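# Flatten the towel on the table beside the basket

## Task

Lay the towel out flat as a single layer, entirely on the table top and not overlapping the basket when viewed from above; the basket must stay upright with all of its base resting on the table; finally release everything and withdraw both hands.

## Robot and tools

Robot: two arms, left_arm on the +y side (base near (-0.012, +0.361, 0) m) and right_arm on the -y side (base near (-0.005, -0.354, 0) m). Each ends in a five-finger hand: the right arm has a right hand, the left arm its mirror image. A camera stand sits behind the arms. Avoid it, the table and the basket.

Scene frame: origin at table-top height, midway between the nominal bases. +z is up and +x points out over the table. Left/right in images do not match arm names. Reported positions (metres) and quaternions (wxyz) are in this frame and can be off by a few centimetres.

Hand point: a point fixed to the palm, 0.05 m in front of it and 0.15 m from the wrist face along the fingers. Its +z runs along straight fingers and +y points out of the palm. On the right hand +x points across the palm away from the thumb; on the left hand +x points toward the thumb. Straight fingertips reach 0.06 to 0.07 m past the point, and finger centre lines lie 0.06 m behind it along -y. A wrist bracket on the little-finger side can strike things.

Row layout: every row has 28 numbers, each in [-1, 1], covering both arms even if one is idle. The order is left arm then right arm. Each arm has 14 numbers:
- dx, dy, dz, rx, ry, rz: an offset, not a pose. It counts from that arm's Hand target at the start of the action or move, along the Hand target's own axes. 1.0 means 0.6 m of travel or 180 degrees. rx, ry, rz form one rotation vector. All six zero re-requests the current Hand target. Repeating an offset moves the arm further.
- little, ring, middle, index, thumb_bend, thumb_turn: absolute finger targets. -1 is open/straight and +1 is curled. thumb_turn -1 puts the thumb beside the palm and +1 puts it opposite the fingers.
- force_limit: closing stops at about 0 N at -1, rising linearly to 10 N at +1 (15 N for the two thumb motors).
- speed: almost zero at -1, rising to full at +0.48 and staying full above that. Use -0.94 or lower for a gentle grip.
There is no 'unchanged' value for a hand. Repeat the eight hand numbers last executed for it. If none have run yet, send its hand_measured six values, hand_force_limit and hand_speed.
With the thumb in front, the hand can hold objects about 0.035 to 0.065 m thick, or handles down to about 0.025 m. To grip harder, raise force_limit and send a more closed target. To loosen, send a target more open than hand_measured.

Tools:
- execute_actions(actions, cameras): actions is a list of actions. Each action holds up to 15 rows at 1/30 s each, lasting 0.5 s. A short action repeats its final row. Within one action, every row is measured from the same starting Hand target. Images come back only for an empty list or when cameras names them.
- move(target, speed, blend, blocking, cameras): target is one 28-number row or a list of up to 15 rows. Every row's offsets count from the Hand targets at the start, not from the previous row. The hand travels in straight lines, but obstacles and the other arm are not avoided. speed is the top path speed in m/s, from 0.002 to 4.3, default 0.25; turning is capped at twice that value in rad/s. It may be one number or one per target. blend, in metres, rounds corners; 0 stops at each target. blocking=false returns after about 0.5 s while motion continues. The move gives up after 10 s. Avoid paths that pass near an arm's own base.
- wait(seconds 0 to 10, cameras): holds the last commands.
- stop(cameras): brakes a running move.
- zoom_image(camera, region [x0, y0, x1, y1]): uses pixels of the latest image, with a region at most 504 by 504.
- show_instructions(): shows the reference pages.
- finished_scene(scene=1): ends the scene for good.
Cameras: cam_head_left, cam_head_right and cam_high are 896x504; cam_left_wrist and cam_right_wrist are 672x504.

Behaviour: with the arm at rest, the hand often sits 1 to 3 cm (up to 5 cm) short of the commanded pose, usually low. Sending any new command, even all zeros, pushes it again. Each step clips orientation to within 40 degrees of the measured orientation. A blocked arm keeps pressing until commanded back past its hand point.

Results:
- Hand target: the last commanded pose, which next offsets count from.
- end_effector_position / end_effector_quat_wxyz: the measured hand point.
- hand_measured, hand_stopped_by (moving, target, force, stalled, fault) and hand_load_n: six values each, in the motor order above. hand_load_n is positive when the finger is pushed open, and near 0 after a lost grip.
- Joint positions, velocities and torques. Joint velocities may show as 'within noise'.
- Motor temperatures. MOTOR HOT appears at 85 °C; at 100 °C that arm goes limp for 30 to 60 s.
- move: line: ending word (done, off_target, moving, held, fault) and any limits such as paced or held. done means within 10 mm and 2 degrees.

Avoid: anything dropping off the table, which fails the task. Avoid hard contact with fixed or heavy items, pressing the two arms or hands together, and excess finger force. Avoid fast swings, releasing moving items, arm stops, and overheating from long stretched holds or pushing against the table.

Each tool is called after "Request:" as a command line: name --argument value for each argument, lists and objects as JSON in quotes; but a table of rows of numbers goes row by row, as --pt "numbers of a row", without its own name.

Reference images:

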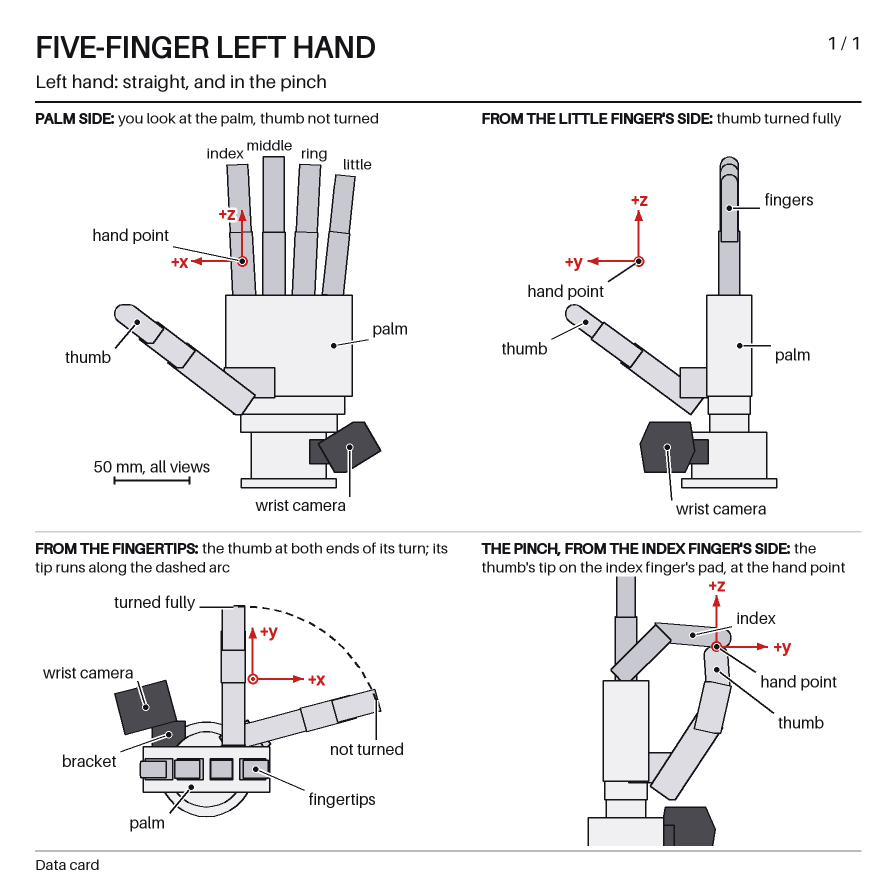

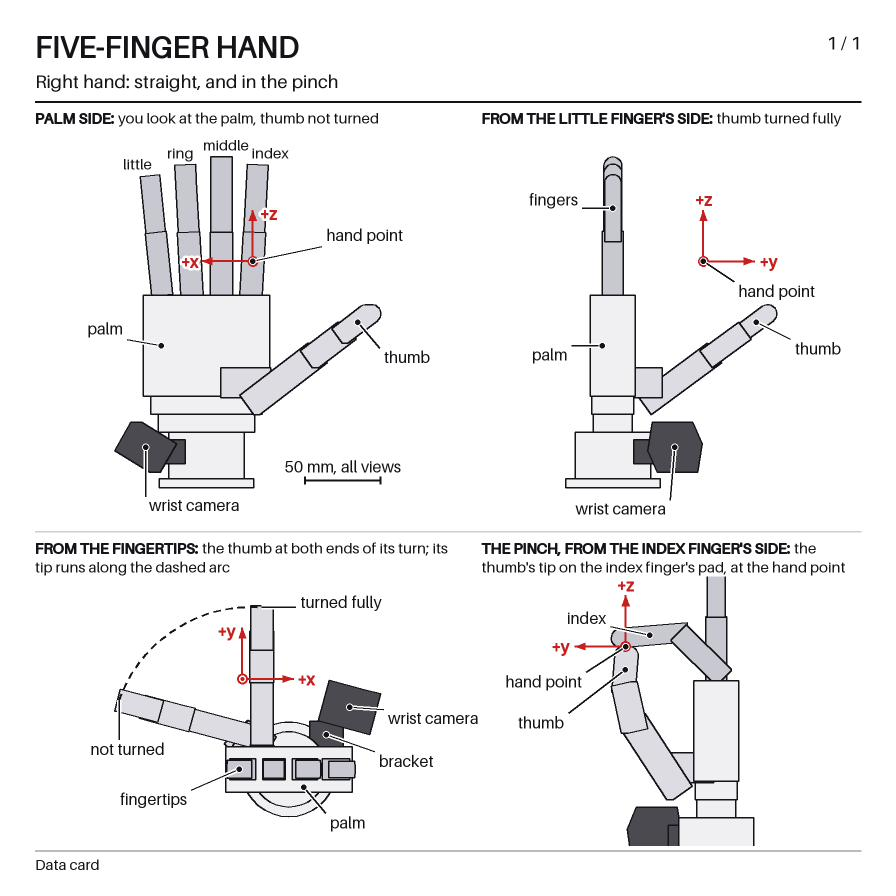

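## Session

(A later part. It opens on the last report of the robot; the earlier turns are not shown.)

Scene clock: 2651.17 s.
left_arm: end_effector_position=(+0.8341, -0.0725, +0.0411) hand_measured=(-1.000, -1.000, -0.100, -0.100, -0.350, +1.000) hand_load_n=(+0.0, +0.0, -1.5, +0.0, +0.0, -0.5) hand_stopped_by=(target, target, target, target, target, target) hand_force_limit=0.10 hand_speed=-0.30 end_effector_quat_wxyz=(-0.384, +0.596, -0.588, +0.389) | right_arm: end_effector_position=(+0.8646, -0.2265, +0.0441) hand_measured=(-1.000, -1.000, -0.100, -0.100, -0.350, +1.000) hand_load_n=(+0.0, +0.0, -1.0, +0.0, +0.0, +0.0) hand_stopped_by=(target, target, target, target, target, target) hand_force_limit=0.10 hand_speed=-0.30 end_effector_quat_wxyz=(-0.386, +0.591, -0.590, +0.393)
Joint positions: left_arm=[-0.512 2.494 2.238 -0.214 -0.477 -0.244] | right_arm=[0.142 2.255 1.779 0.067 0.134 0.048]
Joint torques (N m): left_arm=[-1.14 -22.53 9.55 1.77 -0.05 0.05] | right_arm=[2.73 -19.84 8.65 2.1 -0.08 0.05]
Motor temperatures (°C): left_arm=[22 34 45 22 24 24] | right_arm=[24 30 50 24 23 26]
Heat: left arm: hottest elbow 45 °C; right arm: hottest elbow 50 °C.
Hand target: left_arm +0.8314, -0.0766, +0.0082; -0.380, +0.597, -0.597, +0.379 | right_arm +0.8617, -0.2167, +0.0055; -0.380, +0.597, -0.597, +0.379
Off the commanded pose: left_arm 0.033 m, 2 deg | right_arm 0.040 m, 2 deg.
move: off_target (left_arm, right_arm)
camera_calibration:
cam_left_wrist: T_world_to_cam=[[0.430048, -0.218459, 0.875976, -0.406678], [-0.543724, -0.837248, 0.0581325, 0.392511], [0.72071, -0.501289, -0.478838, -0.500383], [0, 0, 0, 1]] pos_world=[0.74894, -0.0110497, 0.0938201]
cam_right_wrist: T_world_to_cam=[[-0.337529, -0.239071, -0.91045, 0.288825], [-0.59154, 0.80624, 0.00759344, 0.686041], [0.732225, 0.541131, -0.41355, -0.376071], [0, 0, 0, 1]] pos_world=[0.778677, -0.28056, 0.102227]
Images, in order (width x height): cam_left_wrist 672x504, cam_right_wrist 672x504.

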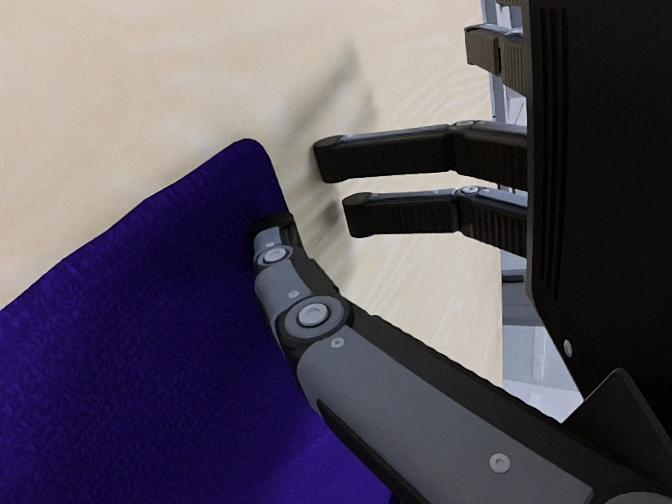

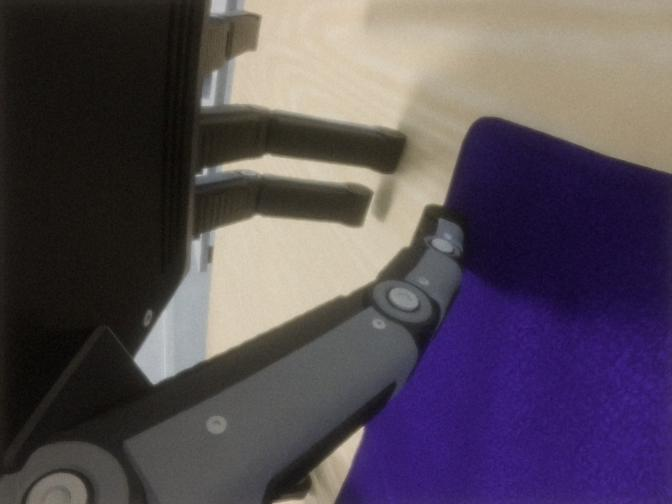

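Request:
move --pt "0 -0.0765 -0.0725 0 0 0 -1 -1 -0.1 -0.1 -0.35 1 0.1 -0.3 0 -0.0737 -0.0785 0 0 0 -1 -1 -0.1 -0.1 -0.35 1 0.1 -0.3" --pt "0 0.0077 -0.0166 0 0 0 -1 -1 -0.1 -0.1 -0.35 1 0.1 -0.3 0 0.0092 -0.0196 0 0 0 -1 -1 -0.1 -0.1 -0.35 1 0.1 -0.3" --speed 0.1 --cameras '["cam_left_wrist", "cam_right_wrist"]'

Scene clock: 2669.80 s.
left_arm: end_effector_position=(+0.8231, -0.0716, +0.0406) hand_measured=(-1.000, -1.000, -0.100, -0.100, -0.350, +1.000) hand_load_n=(+0.0, +0.0, -1.0, +0.0, -0.5, -0.5) hand_stopped_by=(target, target, target, target, target, target) hand_force_limit=0.10 hand_speed=-0.30 end_effector_quat_wxyz=(-0.385, +0.596, -0.589, +0.388) | right_arm: end_effector_position=(+0.8496, -0.2225, +0.0430) hand_measured=(-1.000, -1.000, -0.100, -0.100, -0.350, +1.000) hand_load_n=(+0.0, +0.0, -0.5, +0.0, +0.0, +0.0) hand_stopped_by=(target, target, target, target, target, target) hand_force_limit=0.10 hand_speed=-0.30 end_effector_quat_wxyz=(-0.387, +0.592, -0.589, +0.391)
Joint positions: left_arm=[-0.519 2.46 2.17 -0.183 -0.484 -0.244] | right_arm=[0.149 2.222 1.714 0.1 0.135 0.051]
Joint torques (N m): left_arm=[-1.08 -22.53 9.65 1.7 -0.03 0.01] | right_arm=[2.08 -19.02 9.06 2.03 0.07 0.06]
Heat: left arm: hottest elbow 44 °C; right arm: hottest elbow 48 °C.
Hand target: left_arm +0.8203, -0.0768, +0.0083; -0.380, +0.597, -0.597, +0.379 | right_arm +0.8486, -0.2166, +0.0055; -0.380, +0.597, -0.596, +0.379
Off the commanded pose: left_arm 0.033 m, 1 deg | right_arm 0.038 m, 2 deg.
move: off_target (left_arm, right_arm)
camera_calibration:
cam_left_wrist: T_world_to_cam=[[0.430408, -0.221621, 0.875005, -0.401656], [-0.543827, -0.837366, 0.0554166, 0.387472], [0.720418, -0.499703, -0.480932, -0.491862], [0, 0, 0, 1]] pos_world=[0.73794, -0.0103445, 0.0934266]
cam_right_wrist: T_world_to_cam=[[-0.335855, -0.238314, -0.911267, 0.28244], [-0.595814, 0.803065, 0.00957511, 0.676715], [0.729525, 0.546162, -0.411705, -0.364499], [0, 0, 0, 1]] pos_world=[0.763967, -0.277061, 0.100833]
Images, in order (width x height): cam_left_wrist 672x504, cam_right_wrist 672x504.

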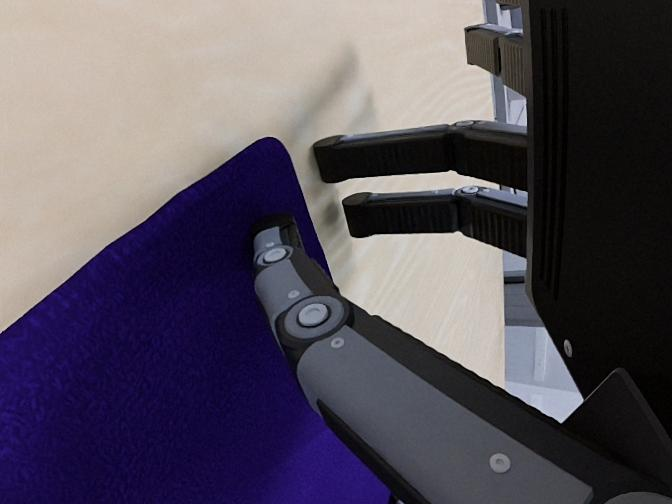

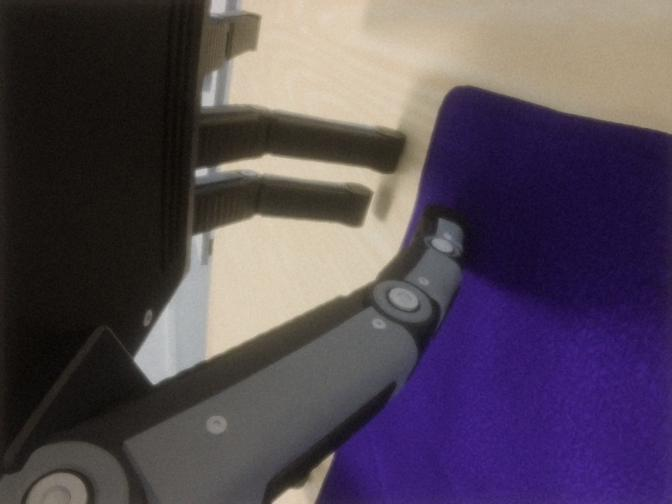

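Request:
move --target '[0,0,0,0,0,0,-1,-1,0.5,0.5,-0.35,1,0.1,-0.7,0,0,0,0,0,0,-1,-1,0.5,0.5,-0.35,1,0.1,-0.7]' --speed 0.05 --cameras '["all"]'

Scene clock: 2674.67 s.
left_arm: end_effector_position=(+0.8242, -0.0722, +0.0407) hand_measured=(-1.000, -1.000, +0.282, +0.500, -0.352, +1.000) hand_load_n=(+0.0, +0.0, +5.5, +1.5, +3.5, -0.5) hand_stopped_by=(target, target, force, target, target, target) hand_force_limit=0.10 hand_speed=-0.70 end_effector_quat_wxyz=(-0.385, +0.595, -0.587, +0.391) | right_arm: end_effector_position=(+0.8501, -0.2224, +0.0428) hand_measured=(-1.000, -1.000, +0.282, +0.500, -0.350, +1.000) hand_load_n=(+0.0, +0.0, +7.5, +1.0, +3.5, +0.5) hand_stopped_by=(target, target, force, target, target, target) hand_force_limit=0.10 hand_speed=-0.70 end_effector_quat_wxyz=(-0.388, +0.591, -0.589, +0.392)
Joint positions: left_arm=[-0.519 2.462 2.17 -0.174 -0.484 -0.244] | right_arm=[0.149 2.223 1.714 0.103 0.135 0.052]
Joint torques (N m): left_arm=[-1.26 -22.48 9.72 1.37 -0.03 0] | right_arm=[2.02 -18.9 8.92 1.95 -0.01 0.08]
Heat: left arm: hottest elbow 44 °C; right arm: hottest elbow 47 °C.
Hand target: left_arm +0.8203, -0.0768, +0.0085; -0.380, +0.597, -0.597, +0.379 | right_arm +0.8487, -0.2166, +0.0058; -0.380, +0.597, -0.596, +0.379
Off the commanded pose: left_arm 0.033 m, 2 deg | right_arm 0.038 m, 2 deg.
move: off_target (left_arm, right_arm)
camera_calibration:
cam_left_wrist: T_world_to_cam=[[0.425154, -0.218623, 0.878321, -0.397959], [-0.544183, -0.837159, 0.0550357, 0.387907], [0.723263, -0.501366, -0.474893, -0.495619], [0, 0, 0, 1]] pos_world=[0.738749, -0.0107495, 0.0928211]
cam_right_wrist: T_world_to_cam=[[-0.333854, -0.23732, -0.912261, 0.281024], [-0.595605, 0.803227, 0.00901485, 0.676838], [0.730613, 0.546357, -0.40951, -0.365877], [0, 0, 0, 1]] pos_world=[0.764264, -0.277063, 0.100436]

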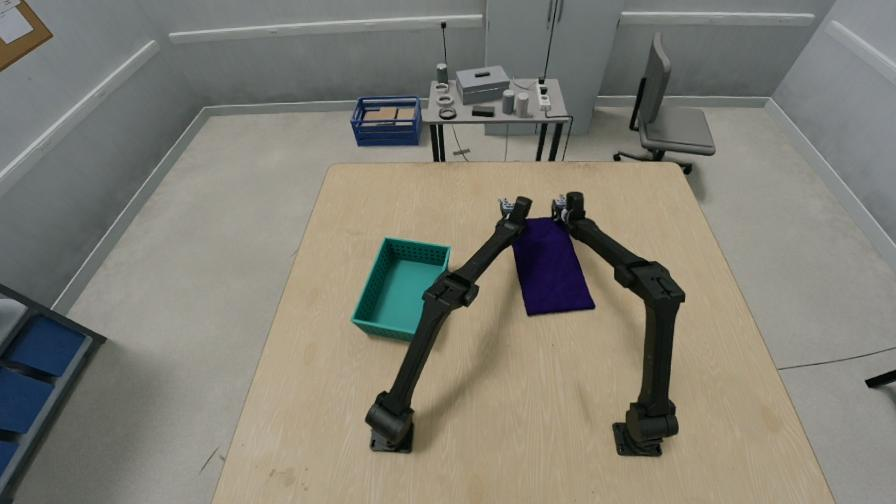

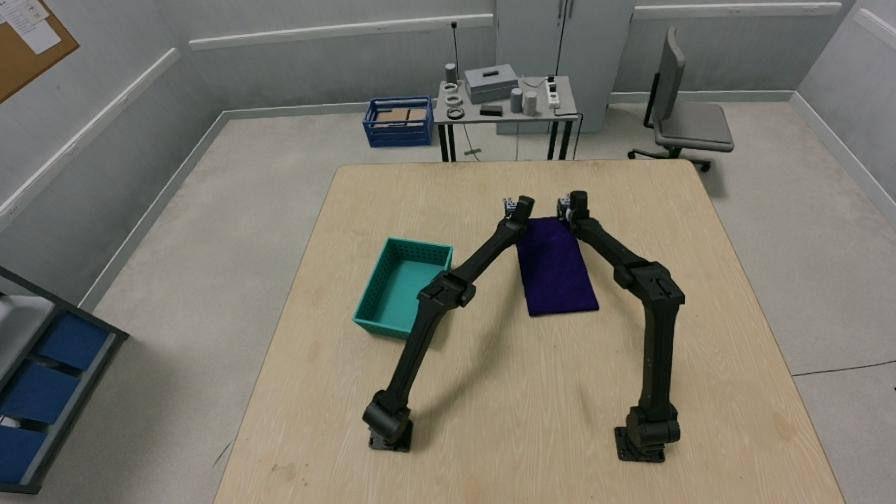

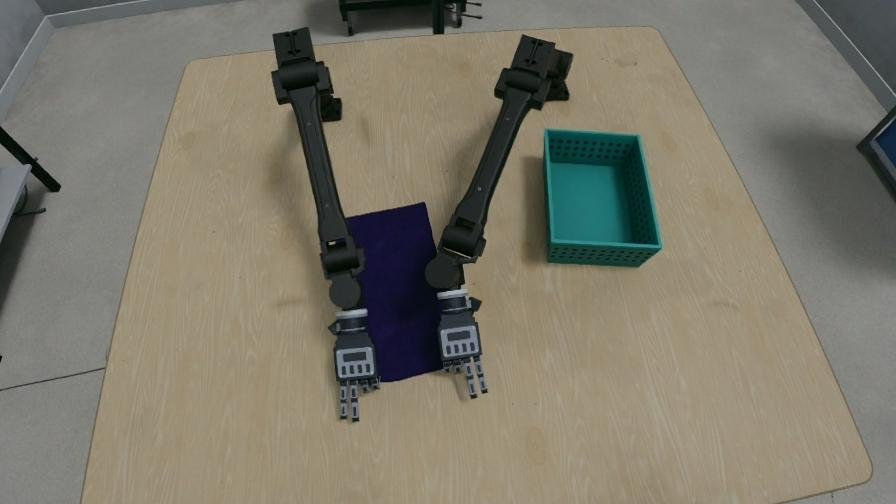

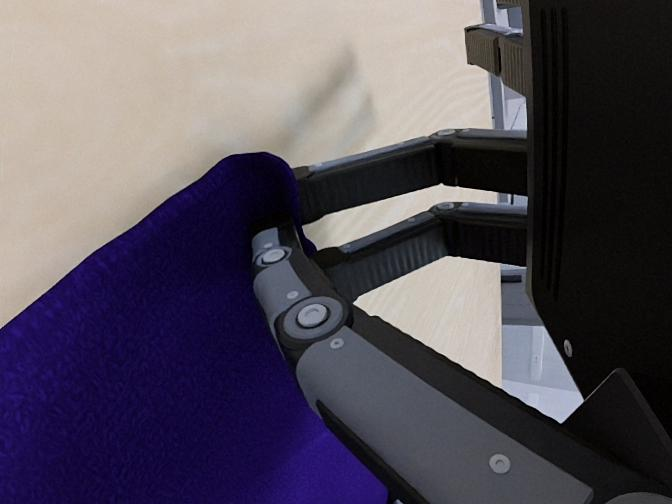

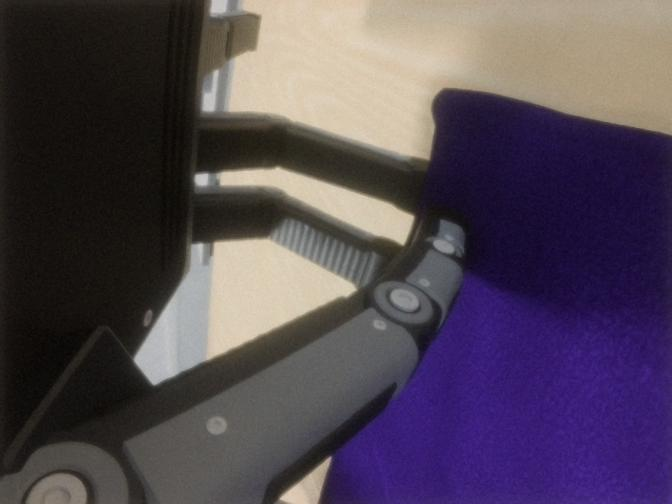

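Request:
move --pt "-0.0117 -0.1241 -0.0947 0 0 0 -1 -1 0.5 0.6 -0.35 1 0.1 -0.7 0.0133 -0.1279 -0.0964 0 0 0 -1 -1 0.5 0.6 -0.35 1 0.1 -0.7" --pt "-0.015 -0.3398 -0.894 0.0833 0 0 -1 -1 0.5 0.6 -0.35 1 0.1 -0.7 0.0223 -0.3237 -0.9393 0.0833 0 0 -1 -1 0.5 0.6 -0.35 1 0.1 -0.7" --speed '[0.08, 0.18]' --blend '[0.02, 0]' --cameras '["all"]'

Scene clock: 2696.00 s.
left_arm: end_effector_position=(+0.4240, -0.0696, +0.4049) hand_measured=(-1.000, -1.000, +0.282, +0.600, -0.352, +1.000) hand_load_n=(+0.0, +0.0, +3.5, +3.5, +5.0, +0.0) hand_stopped_by=(target, target, force, target, target, target) hand_force_limit=0.10 hand_speed=-0.70 end_effector_quat_wxyz=(-0.456, +0.539, -0.551, +0.445) | right_arm: end_effector_position=(+0.4229, -0.2322, +0.4144) hand_measured=(-1.000, -1.000, +0.282, +0.600, -0.352, +1.000) hand_load_n=(+0.0, +0.0, +6.0, +1.5, +4.5, +0.5) hand_stopped_by=(target, target, force, target, target, target) hand_force_limit=0.10 hand_speed=-0.70 end_effector_quat_wxyz=(-0.451, +0.545, -0.540, +0.456)
Joint positions: left_arm=[-0.988 1.401 1.43 -0.371 -0.974 -0.262] | right_arm=[0.36 0.826 1.003 -0.366 0.35 0.055]
Joint torques (N m): left_arm=[-1.08 -13.51 11.06 0.92 -0.41 -0.02] | right_arm=[1.85 -4.72 11.04 0.92 0.28 0.01]
Heat: left arm: hottest elbow 44 °C; right arm: hottest elbow 46 °C.
Hand target: left_arm +0.4211, -0.0680, +0.4204; -0.454, +0.542, -0.542, +0.454 | right_arm +0.4203, -0.2304, +0.4202; -0.454, +0.542, -0.542, +0.454
Off the commanded pose: left_arm 0.016 m, 2 deg | right_arm 0.007 m, 1 deg.
move: off_target (left_arm)
camera_calibration:
cam_left_wrist: T_world_to_cam=[[0.222275, -0.255811, 0.940827, -0.48908], [-0.54868, -0.830481, -0.0961797, 0.215857], [0.805943, -0.494835, -0.324954, -0.127221], [0, 0, 0, 1]] pos_world=[0.329679, -0.00880073, 0.43956]
cam_right_wrist: T_world_to_cam=[[-0.121273, -0.242188, -0.96262, 0.404917], [-0.584493, 0.801247, -0.127953, 0.478584], [0.802285, 0.547128, -0.238727, 0.00284707], [0, 0, 0, 1]] pos_world=[0.32655, -0.286956, 0.451697]

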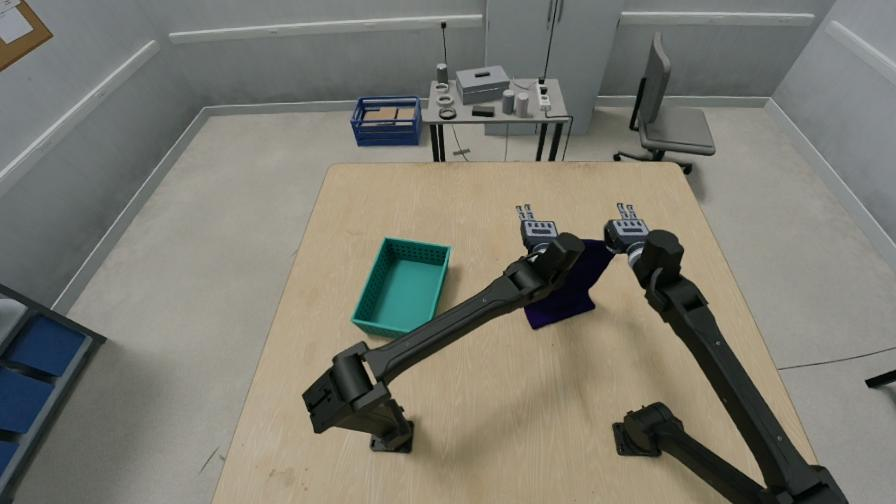

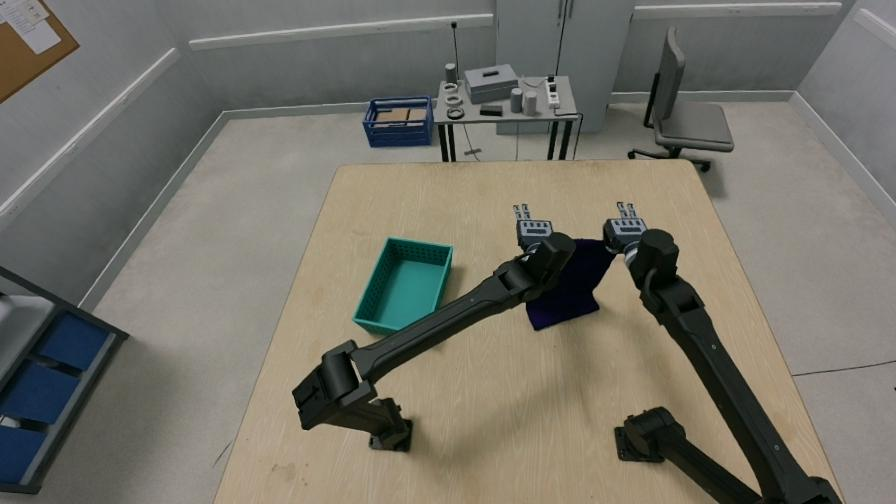

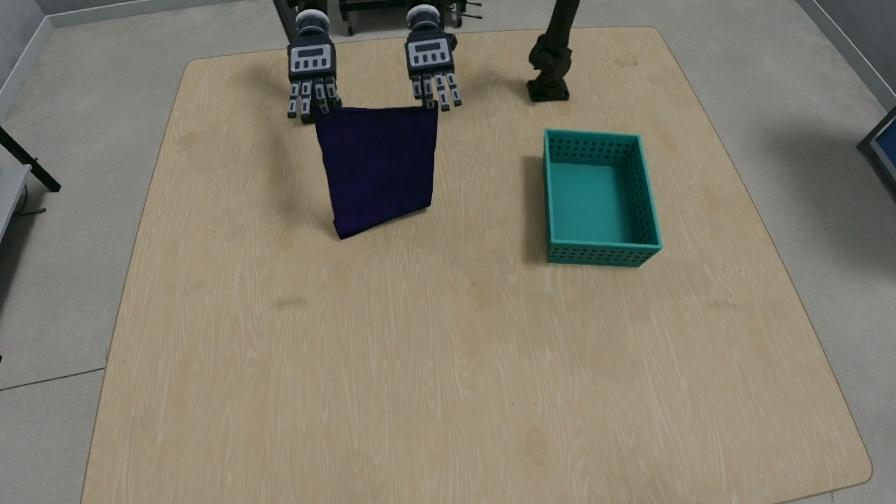

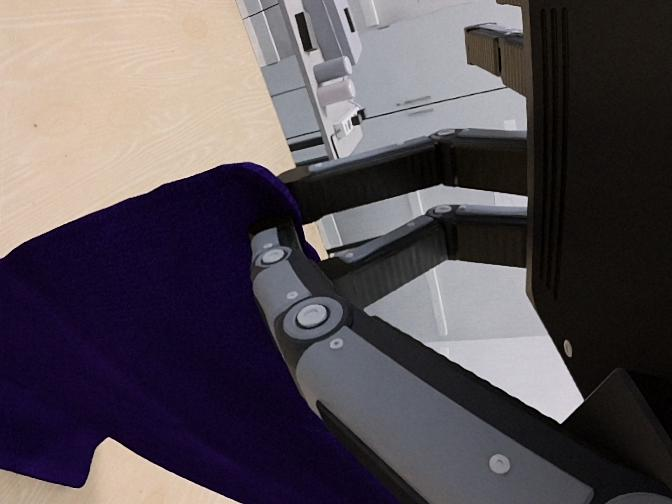

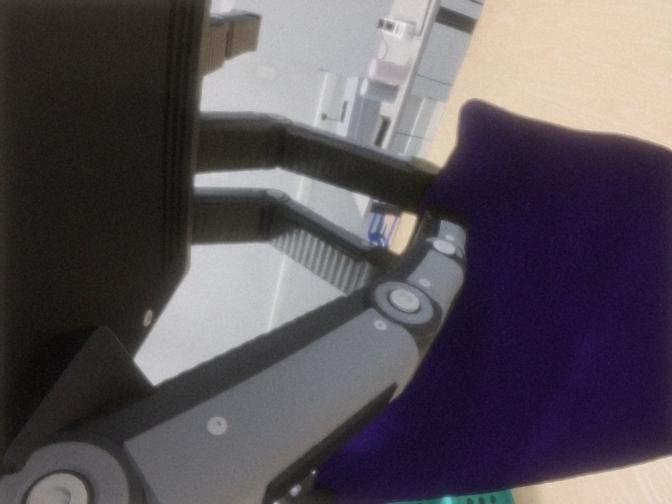

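Request:
move --target '[-0.0033,-0.2194,-0.2434,0.1111,0,0,-1,-1,0.5,0.6,-0.35,1,0.1,-0.7,0.0027,-0.2194,-0.2434,0.1111,0,0,-1,-1,0.5,0.6,-0.35,1,0.1,-0.7]' --speed 0.15 --cameras '["all"]'

Scene clock: 2704.07 s.
left_arm: end_effector_position=(+0.3047, -0.0652, +0.5685) hand_measured=(-1.000, -1.000, +0.282, +0.600, -0.352, +1.000) hand_load_n=(+0.0, +0.0, +3.0, +3.0, +5.0, +0.5) hand_stopped_by=(target, target, force, target, target, target) hand_force_limit=0.10 hand_speed=-0.70 end_effector_quat_wxyz=(+0.543, -0.457, +0.458, -0.535) | right_arm: end_effector_position=(+0.3052, -0.2283, +0.5428) hand_measured=(-1.000, -1.000, +0.282, +0.600, -0.352, +1.000) hand_load_n=(+0.0, +0.0, +6.0, +1.5, +4.5, +1.0) hand_stopped_by=(target, target, force, target, target, target) hand_force_limit=0.10 hand_speed=-0.70 end_effector_quat_wxyz=(+0.523, -0.475, +0.462, -0.536)
Joint positions: left_arm=[-1.275 1.26 1.382 0.42 -1.25 0.528] | right_arm=[0.722 0.555 1.046 -0.331 0.708 -0.131]
Joint torques (N m): left_arm=[-1.73 -9.58 9.94 1.32 0.56 0.22] | right_arm=[1.85 0.26 12.94 2.22 -0.01 -0.27]
Heat: left arm: hottest elbow 44 °C; right arm: hottest elbow 47 °C.
Hand target: left_arm +0.3003, -0.0661, +0.5756; +0.541, -0.455, +0.455, -0.541 | right_arm +0.2995, -0.2321, +0.5753; +0.542, -0.455, +0.455, -0.541
Off the commanded pose: left_arm 0.008 m, 1 deg | right_arm 0.033 m, 3 deg.
move: off_target (right_arm)
camera_calibration:
cam_left_wrist: T_world_to_cam=[[-0.115923, -0.240917, 0.963598, -0.524283], [-0.4796, -0.835974, -0.266706, 0.245333], [0.869797, -0.493059, -0.0186347, -0.169147], [0, 0, 0, 1]] pos_world=[0.204008, -0.00461597, 0.567478]
cam_right_wrist: T_world_to_cam=[[0.168107, -0.256679, -0.951765, 0.417704], [-0.521892, 0.795917, -0.306829, 0.499942], [0.836283, 0.548299, -0.000159461, -0.0137906], [0, 0, 0, 1]] pos_world=[0.20223, -0.283135, 0.55095]

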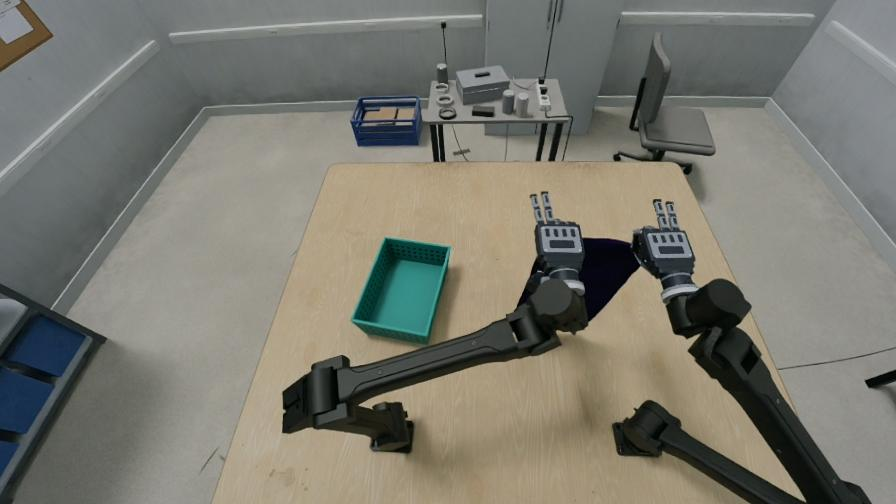

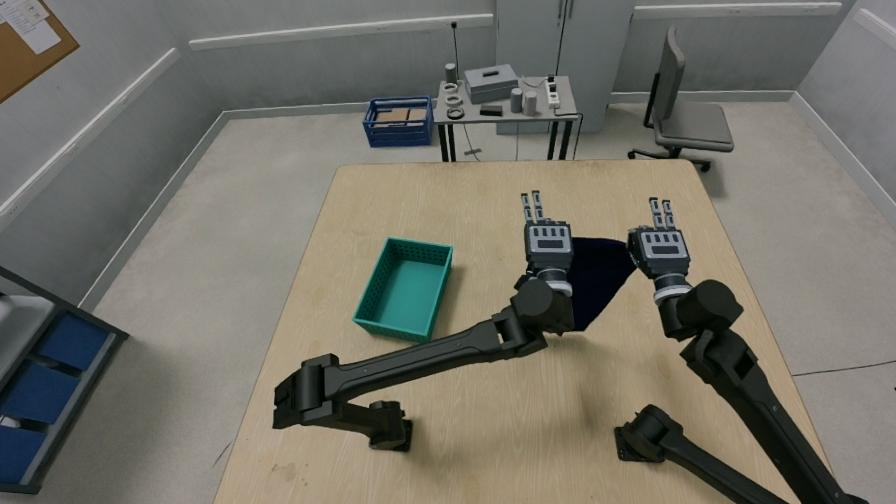

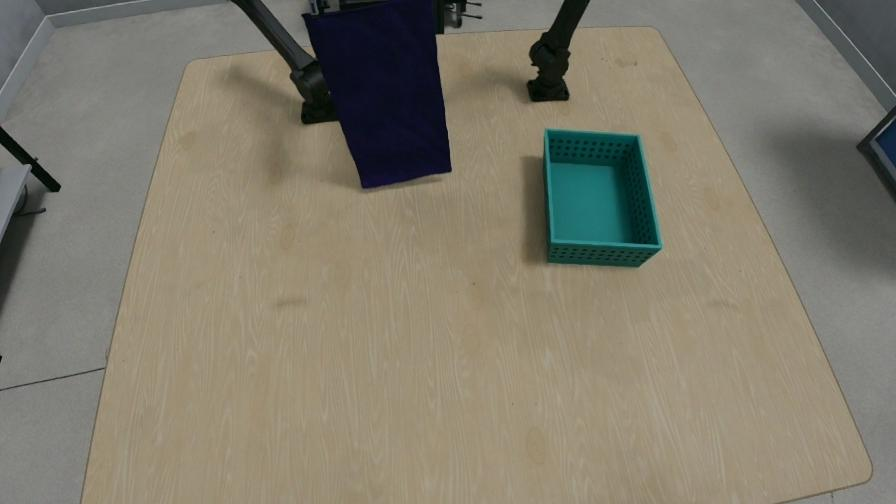

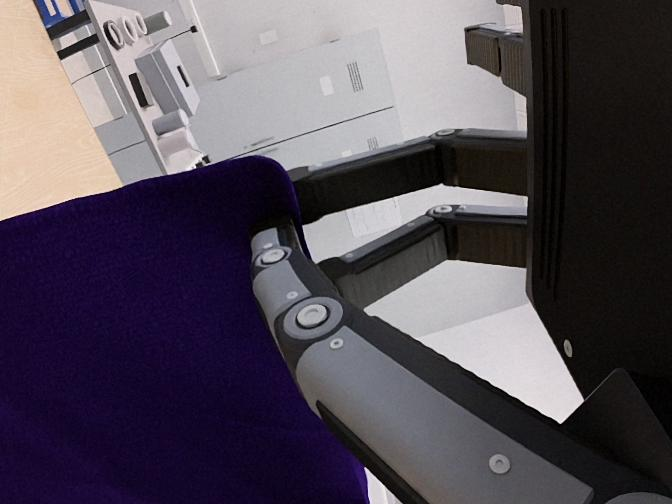

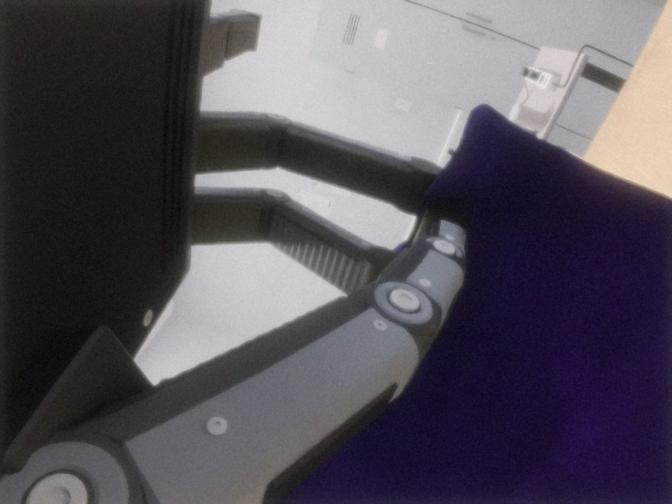

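Request:
zoom_image --camera "cam_high" --region '[290, 0, 470, 210]'

Request:
zoom_image --camera "cam_head_right" --region '[500, 220, 700, 360]'

Scaled by 2.400.

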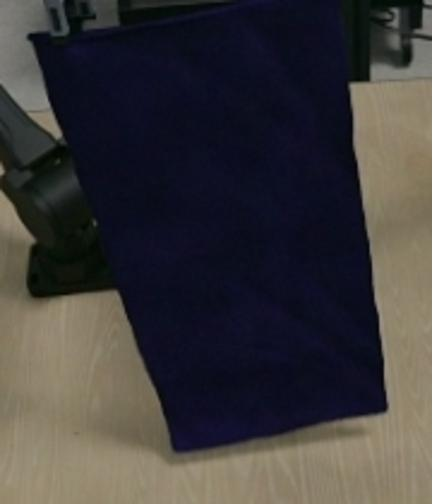

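Scaled by 2.520.

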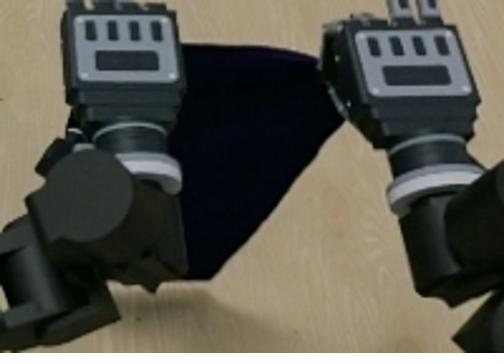

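Request:
move --pt "0 0.0974 0.2108 0 0 0 -1 -1 0.5 0.6 -0.35 1 0.1 -0.7 0 0.0754 0.2329 0 0 0 -1 -1 0.5 0.6 -0.35 1 0.1 -0.7" --pt "0 0.2123 0.3344 0 0 0 -1 -1 0.5 0.6 -0.35 1 0.1 -0.7 0 0.1952 0.3557 0 0 0 -1 -1 0.5 0.6 -0.35 1 0.1 -0.7" --pt "0 0.374 0.4836 0 0 0 -1 -1 0.5 0.6 -0.35 1 0.1 -0.7 0 0.3675 0.4979 0 0 0 -1 -1 0.5 0.6 -0.35 1 0.1 -0.7" --pt "0 0.5931 0.6227 -0.1222 0 0 -1 -1 0.5 0.6 -0.35 1 0.1 -0.7 0 0.5976 0.6317 -0.1222 0 0 -1 -1 0.5 0.6 -0.35 1 0.1 -0.7" --pt "0 0.8302 0.7196 -0.1944 0 0 -1 -1 0.5 0.6 -0.35 1 0.1 -0.7 0 0.839 0.7245 -0.1944 0 0 -1 -1 0.5 0.6 -0.35 1 0.1 -0.7" --speed '[0.28, 0.25, 0.2, 0.18, 0.15]' --blend '[0.03, 0.03, 0.03, 0.03, 0]' --cameras '["all"]'

Scene clock: 2749.40 s.
left_arm: end_effector_position=(+0.7957, -0.0665, +0.1305) hand_measured=(-1.000, -1.000, +0.282, +0.600, -0.352, +1.000) hand_load_n=(+0.0, +0.0, +3.5, +3.0, +5.0, +0.0) hand_stopped_by=(target, target, force, target, target, target) hand_force_limit=0.10 hand_speed=-0.70 end_effector_quat_wxyz=(-0.375, +0.594, -0.614, +0.360) | right_arm: end_effector_position=(+0.7984, -0.2253, +0.1448) hand_measured=(-1.000, -1.000, +0.282, +0.600, -0.352, +1.000) hand_load_n=(+0.0, +0.0, +6.0, +1.5, +4.5, +0.5) hand_stopped_by=(target, target, force, target, target, target) hand_force_limit=0.10 hand_speed=-0.70 end_effector_quat_wxyz=(-0.374, +0.607, -0.592, +0.376)
Joint positions: left_arm=[-0.528 2.328 2.207 -0.421 -0.478 -0.234] | right_arm=[0.152 1.989 1.636 -0.103 0.122 0.045]
Joint torques (N m): left_arm=[-0.03 -24.59 14.78 1.06 -0.06 -0.06] | right_arm=[0.79 -19.37 13.7 0.75 -0.01 0.06]
Heat: left arm: hottest elbow 42 °C; right arm: hottest elbow 48 °C.
Hand target: left_arm +0.8113, -0.0659, +0.1594; -0.380, +0.597, -0.597, +0.379 | right_arm +0.8147, -0.2319, +0.1546; -0.380, +0.596, -0.597, +0.379
Off the commanded pose: left_arm 0.033 m, 3 deg | right_arm 0.020 m, 2 deg.
move: off_target (left_arm, right_arm)
camera_calibration:
cam_left_wrist: T_world_to_cam=[[0.478893, -0.266715, 0.836376, -0.503974], [-0.556635, -0.828977, 0.0543637, 0.382803], [0.678836, -0.49159, -0.545454, -0.38427], [0, 0, 0, 1]] pos_world=[0.715287, -0.0059858, 0.191099]
cam_right_wrist: T_world_to_cam=[[-0.375025, -0.250614, -0.892496, 0.38304], [-0.607989, 0.79327, 0.0327247, 0.651715], [0.699789, 0.554901, -0.449867, -0.252382], [0, 0, 0, 1]] pos_world=[0.716499, -0.280944, 0.206996]

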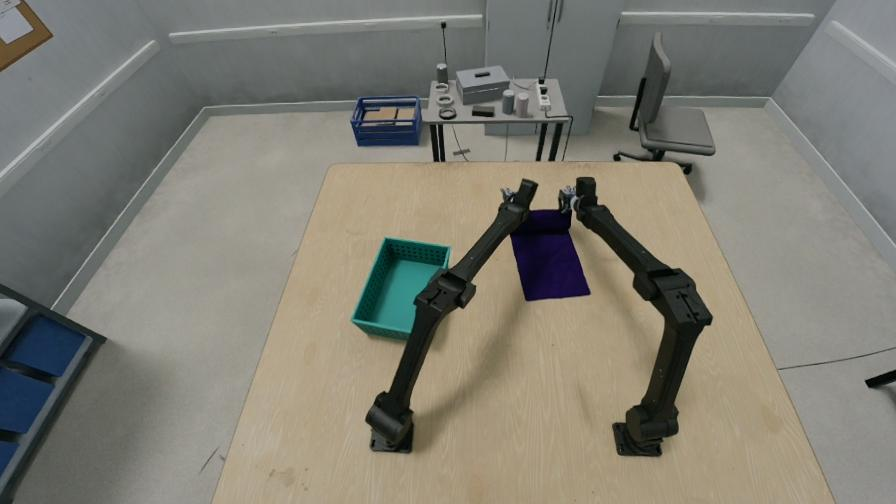

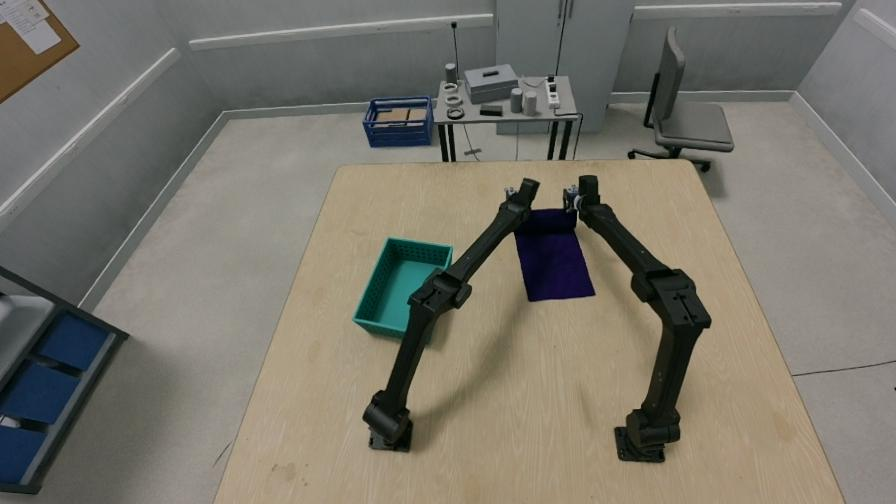

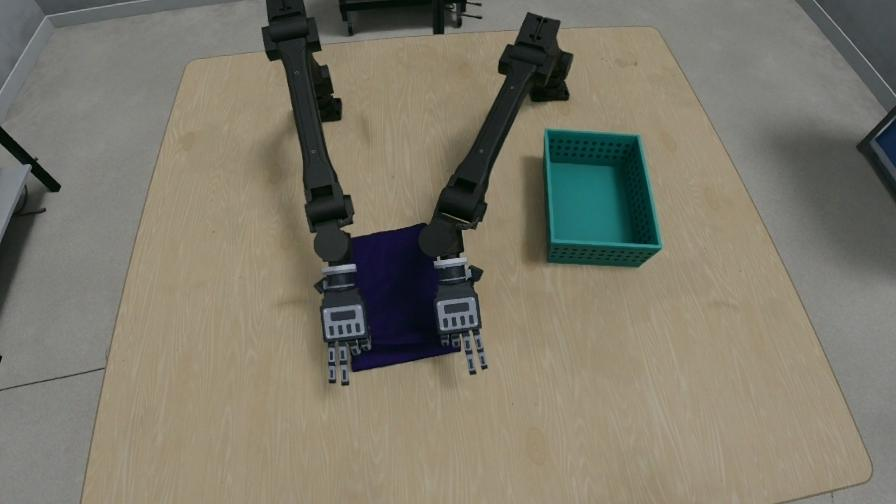

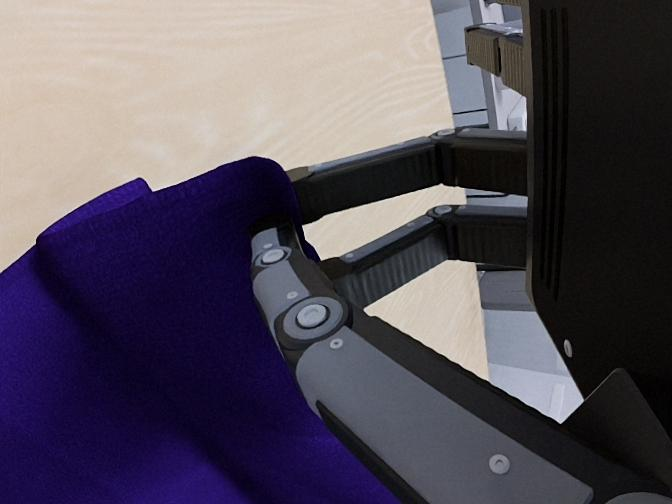

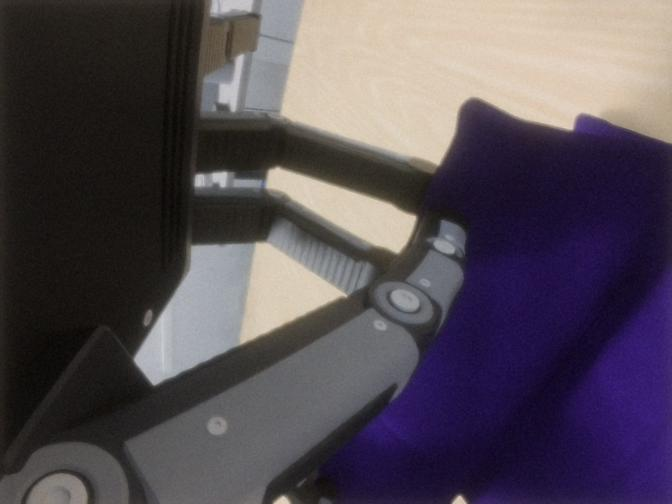

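Request:
zoom_image --camera "cam_head_left" --region '[490, 190, 610, 320]'

Request:
zoom_image --camera "cam_high" --region '[310, 200, 500, 390]'

Scaled by 3.877.

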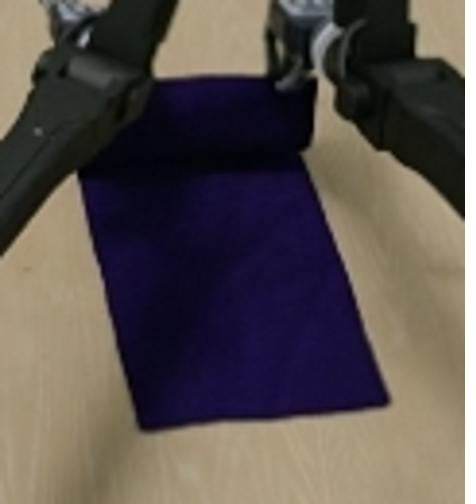

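Scaled by 2.653.

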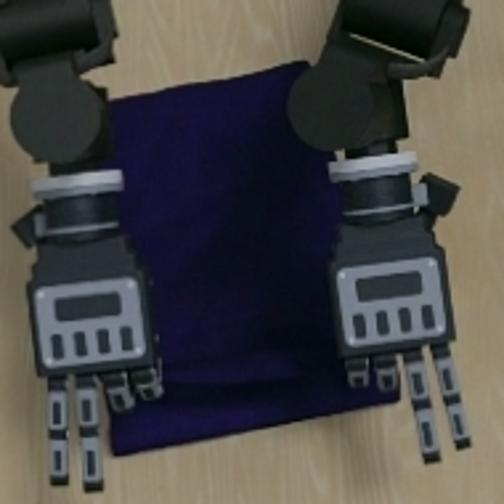

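Request:
move --target '[0,-0.2435,-0.9962,0.1944,0,0,-1,-1,0.5,0.6,-0.35,1,0.1,-0.7,0,-0.248,-0.9983,0.1944,0,0,-1,-1,0.5,0.6,-0.35,1,0.1,-0.7]' --speed 0.2 --cameras '[]'

Scene clock: 2789.57 s.
left_arm: end_effector_position=(+0.3368, -0.0668, +0.5362) hand_measured=(-1.000, -1.000, +0.282, +0.600, -0.352, +1.000) hand_load_n=(+0.0, -0.5, +3.5, +3.0, +5.0, +0.0) hand_stopped_by=(target, target, force, target, target, target) hand_force_limit=0.10 hand_speed=-0.70 end_effector_quat_wxyz=(+0.543, -0.455, +0.460, -0.536) | right_arm: end_effector_position=(+0.3411, -0.2298, +0.5183) hand_measured=(-1.000, -1.000, +0.282, +0.600, -0.352, +1.000) hand_load_n=(+0.0, +0.0, +6.0, +1.5, +4.5, +0.5) hand_stopped_by=(target, target, force, target, target, target) hand_force_limit=0.10 hand_speed=-0.70 end_effector_quat_wxyz=(+0.535, -0.462, +0.463, -0.535)
Joint positions: left_arm=[-1.202 1.273 1.326 0.39 -1.182 0.426] | right_arm=[0.578 0.587 0.963 -0.203 0.568 -0.094]
Joint torques (N m): left_arm=[-1.61 -10.4 10.03 1.48 0.28 0.22] | right_arm=[1.96 -0.73 13.11 0.85 0 -0.24]
Heat: left arm: hottest elbow 45 °C; right arm: hottest elbow 52 °C.
Hand target: left_arm +0.3319, -0.0662, +0.5449; +0.541, -0.455, +0.455, -0.541 | right_arm +0.3349, -0.2323, +0.5430; +0.542, -0.455, +0.455, -0.541
Off the commanded pose: left_arm 0.010 m, 1 deg | right_arm 0.025 m, 2 deg.
move: off_target (right_arm)
No camera images: "cameras" was empty.


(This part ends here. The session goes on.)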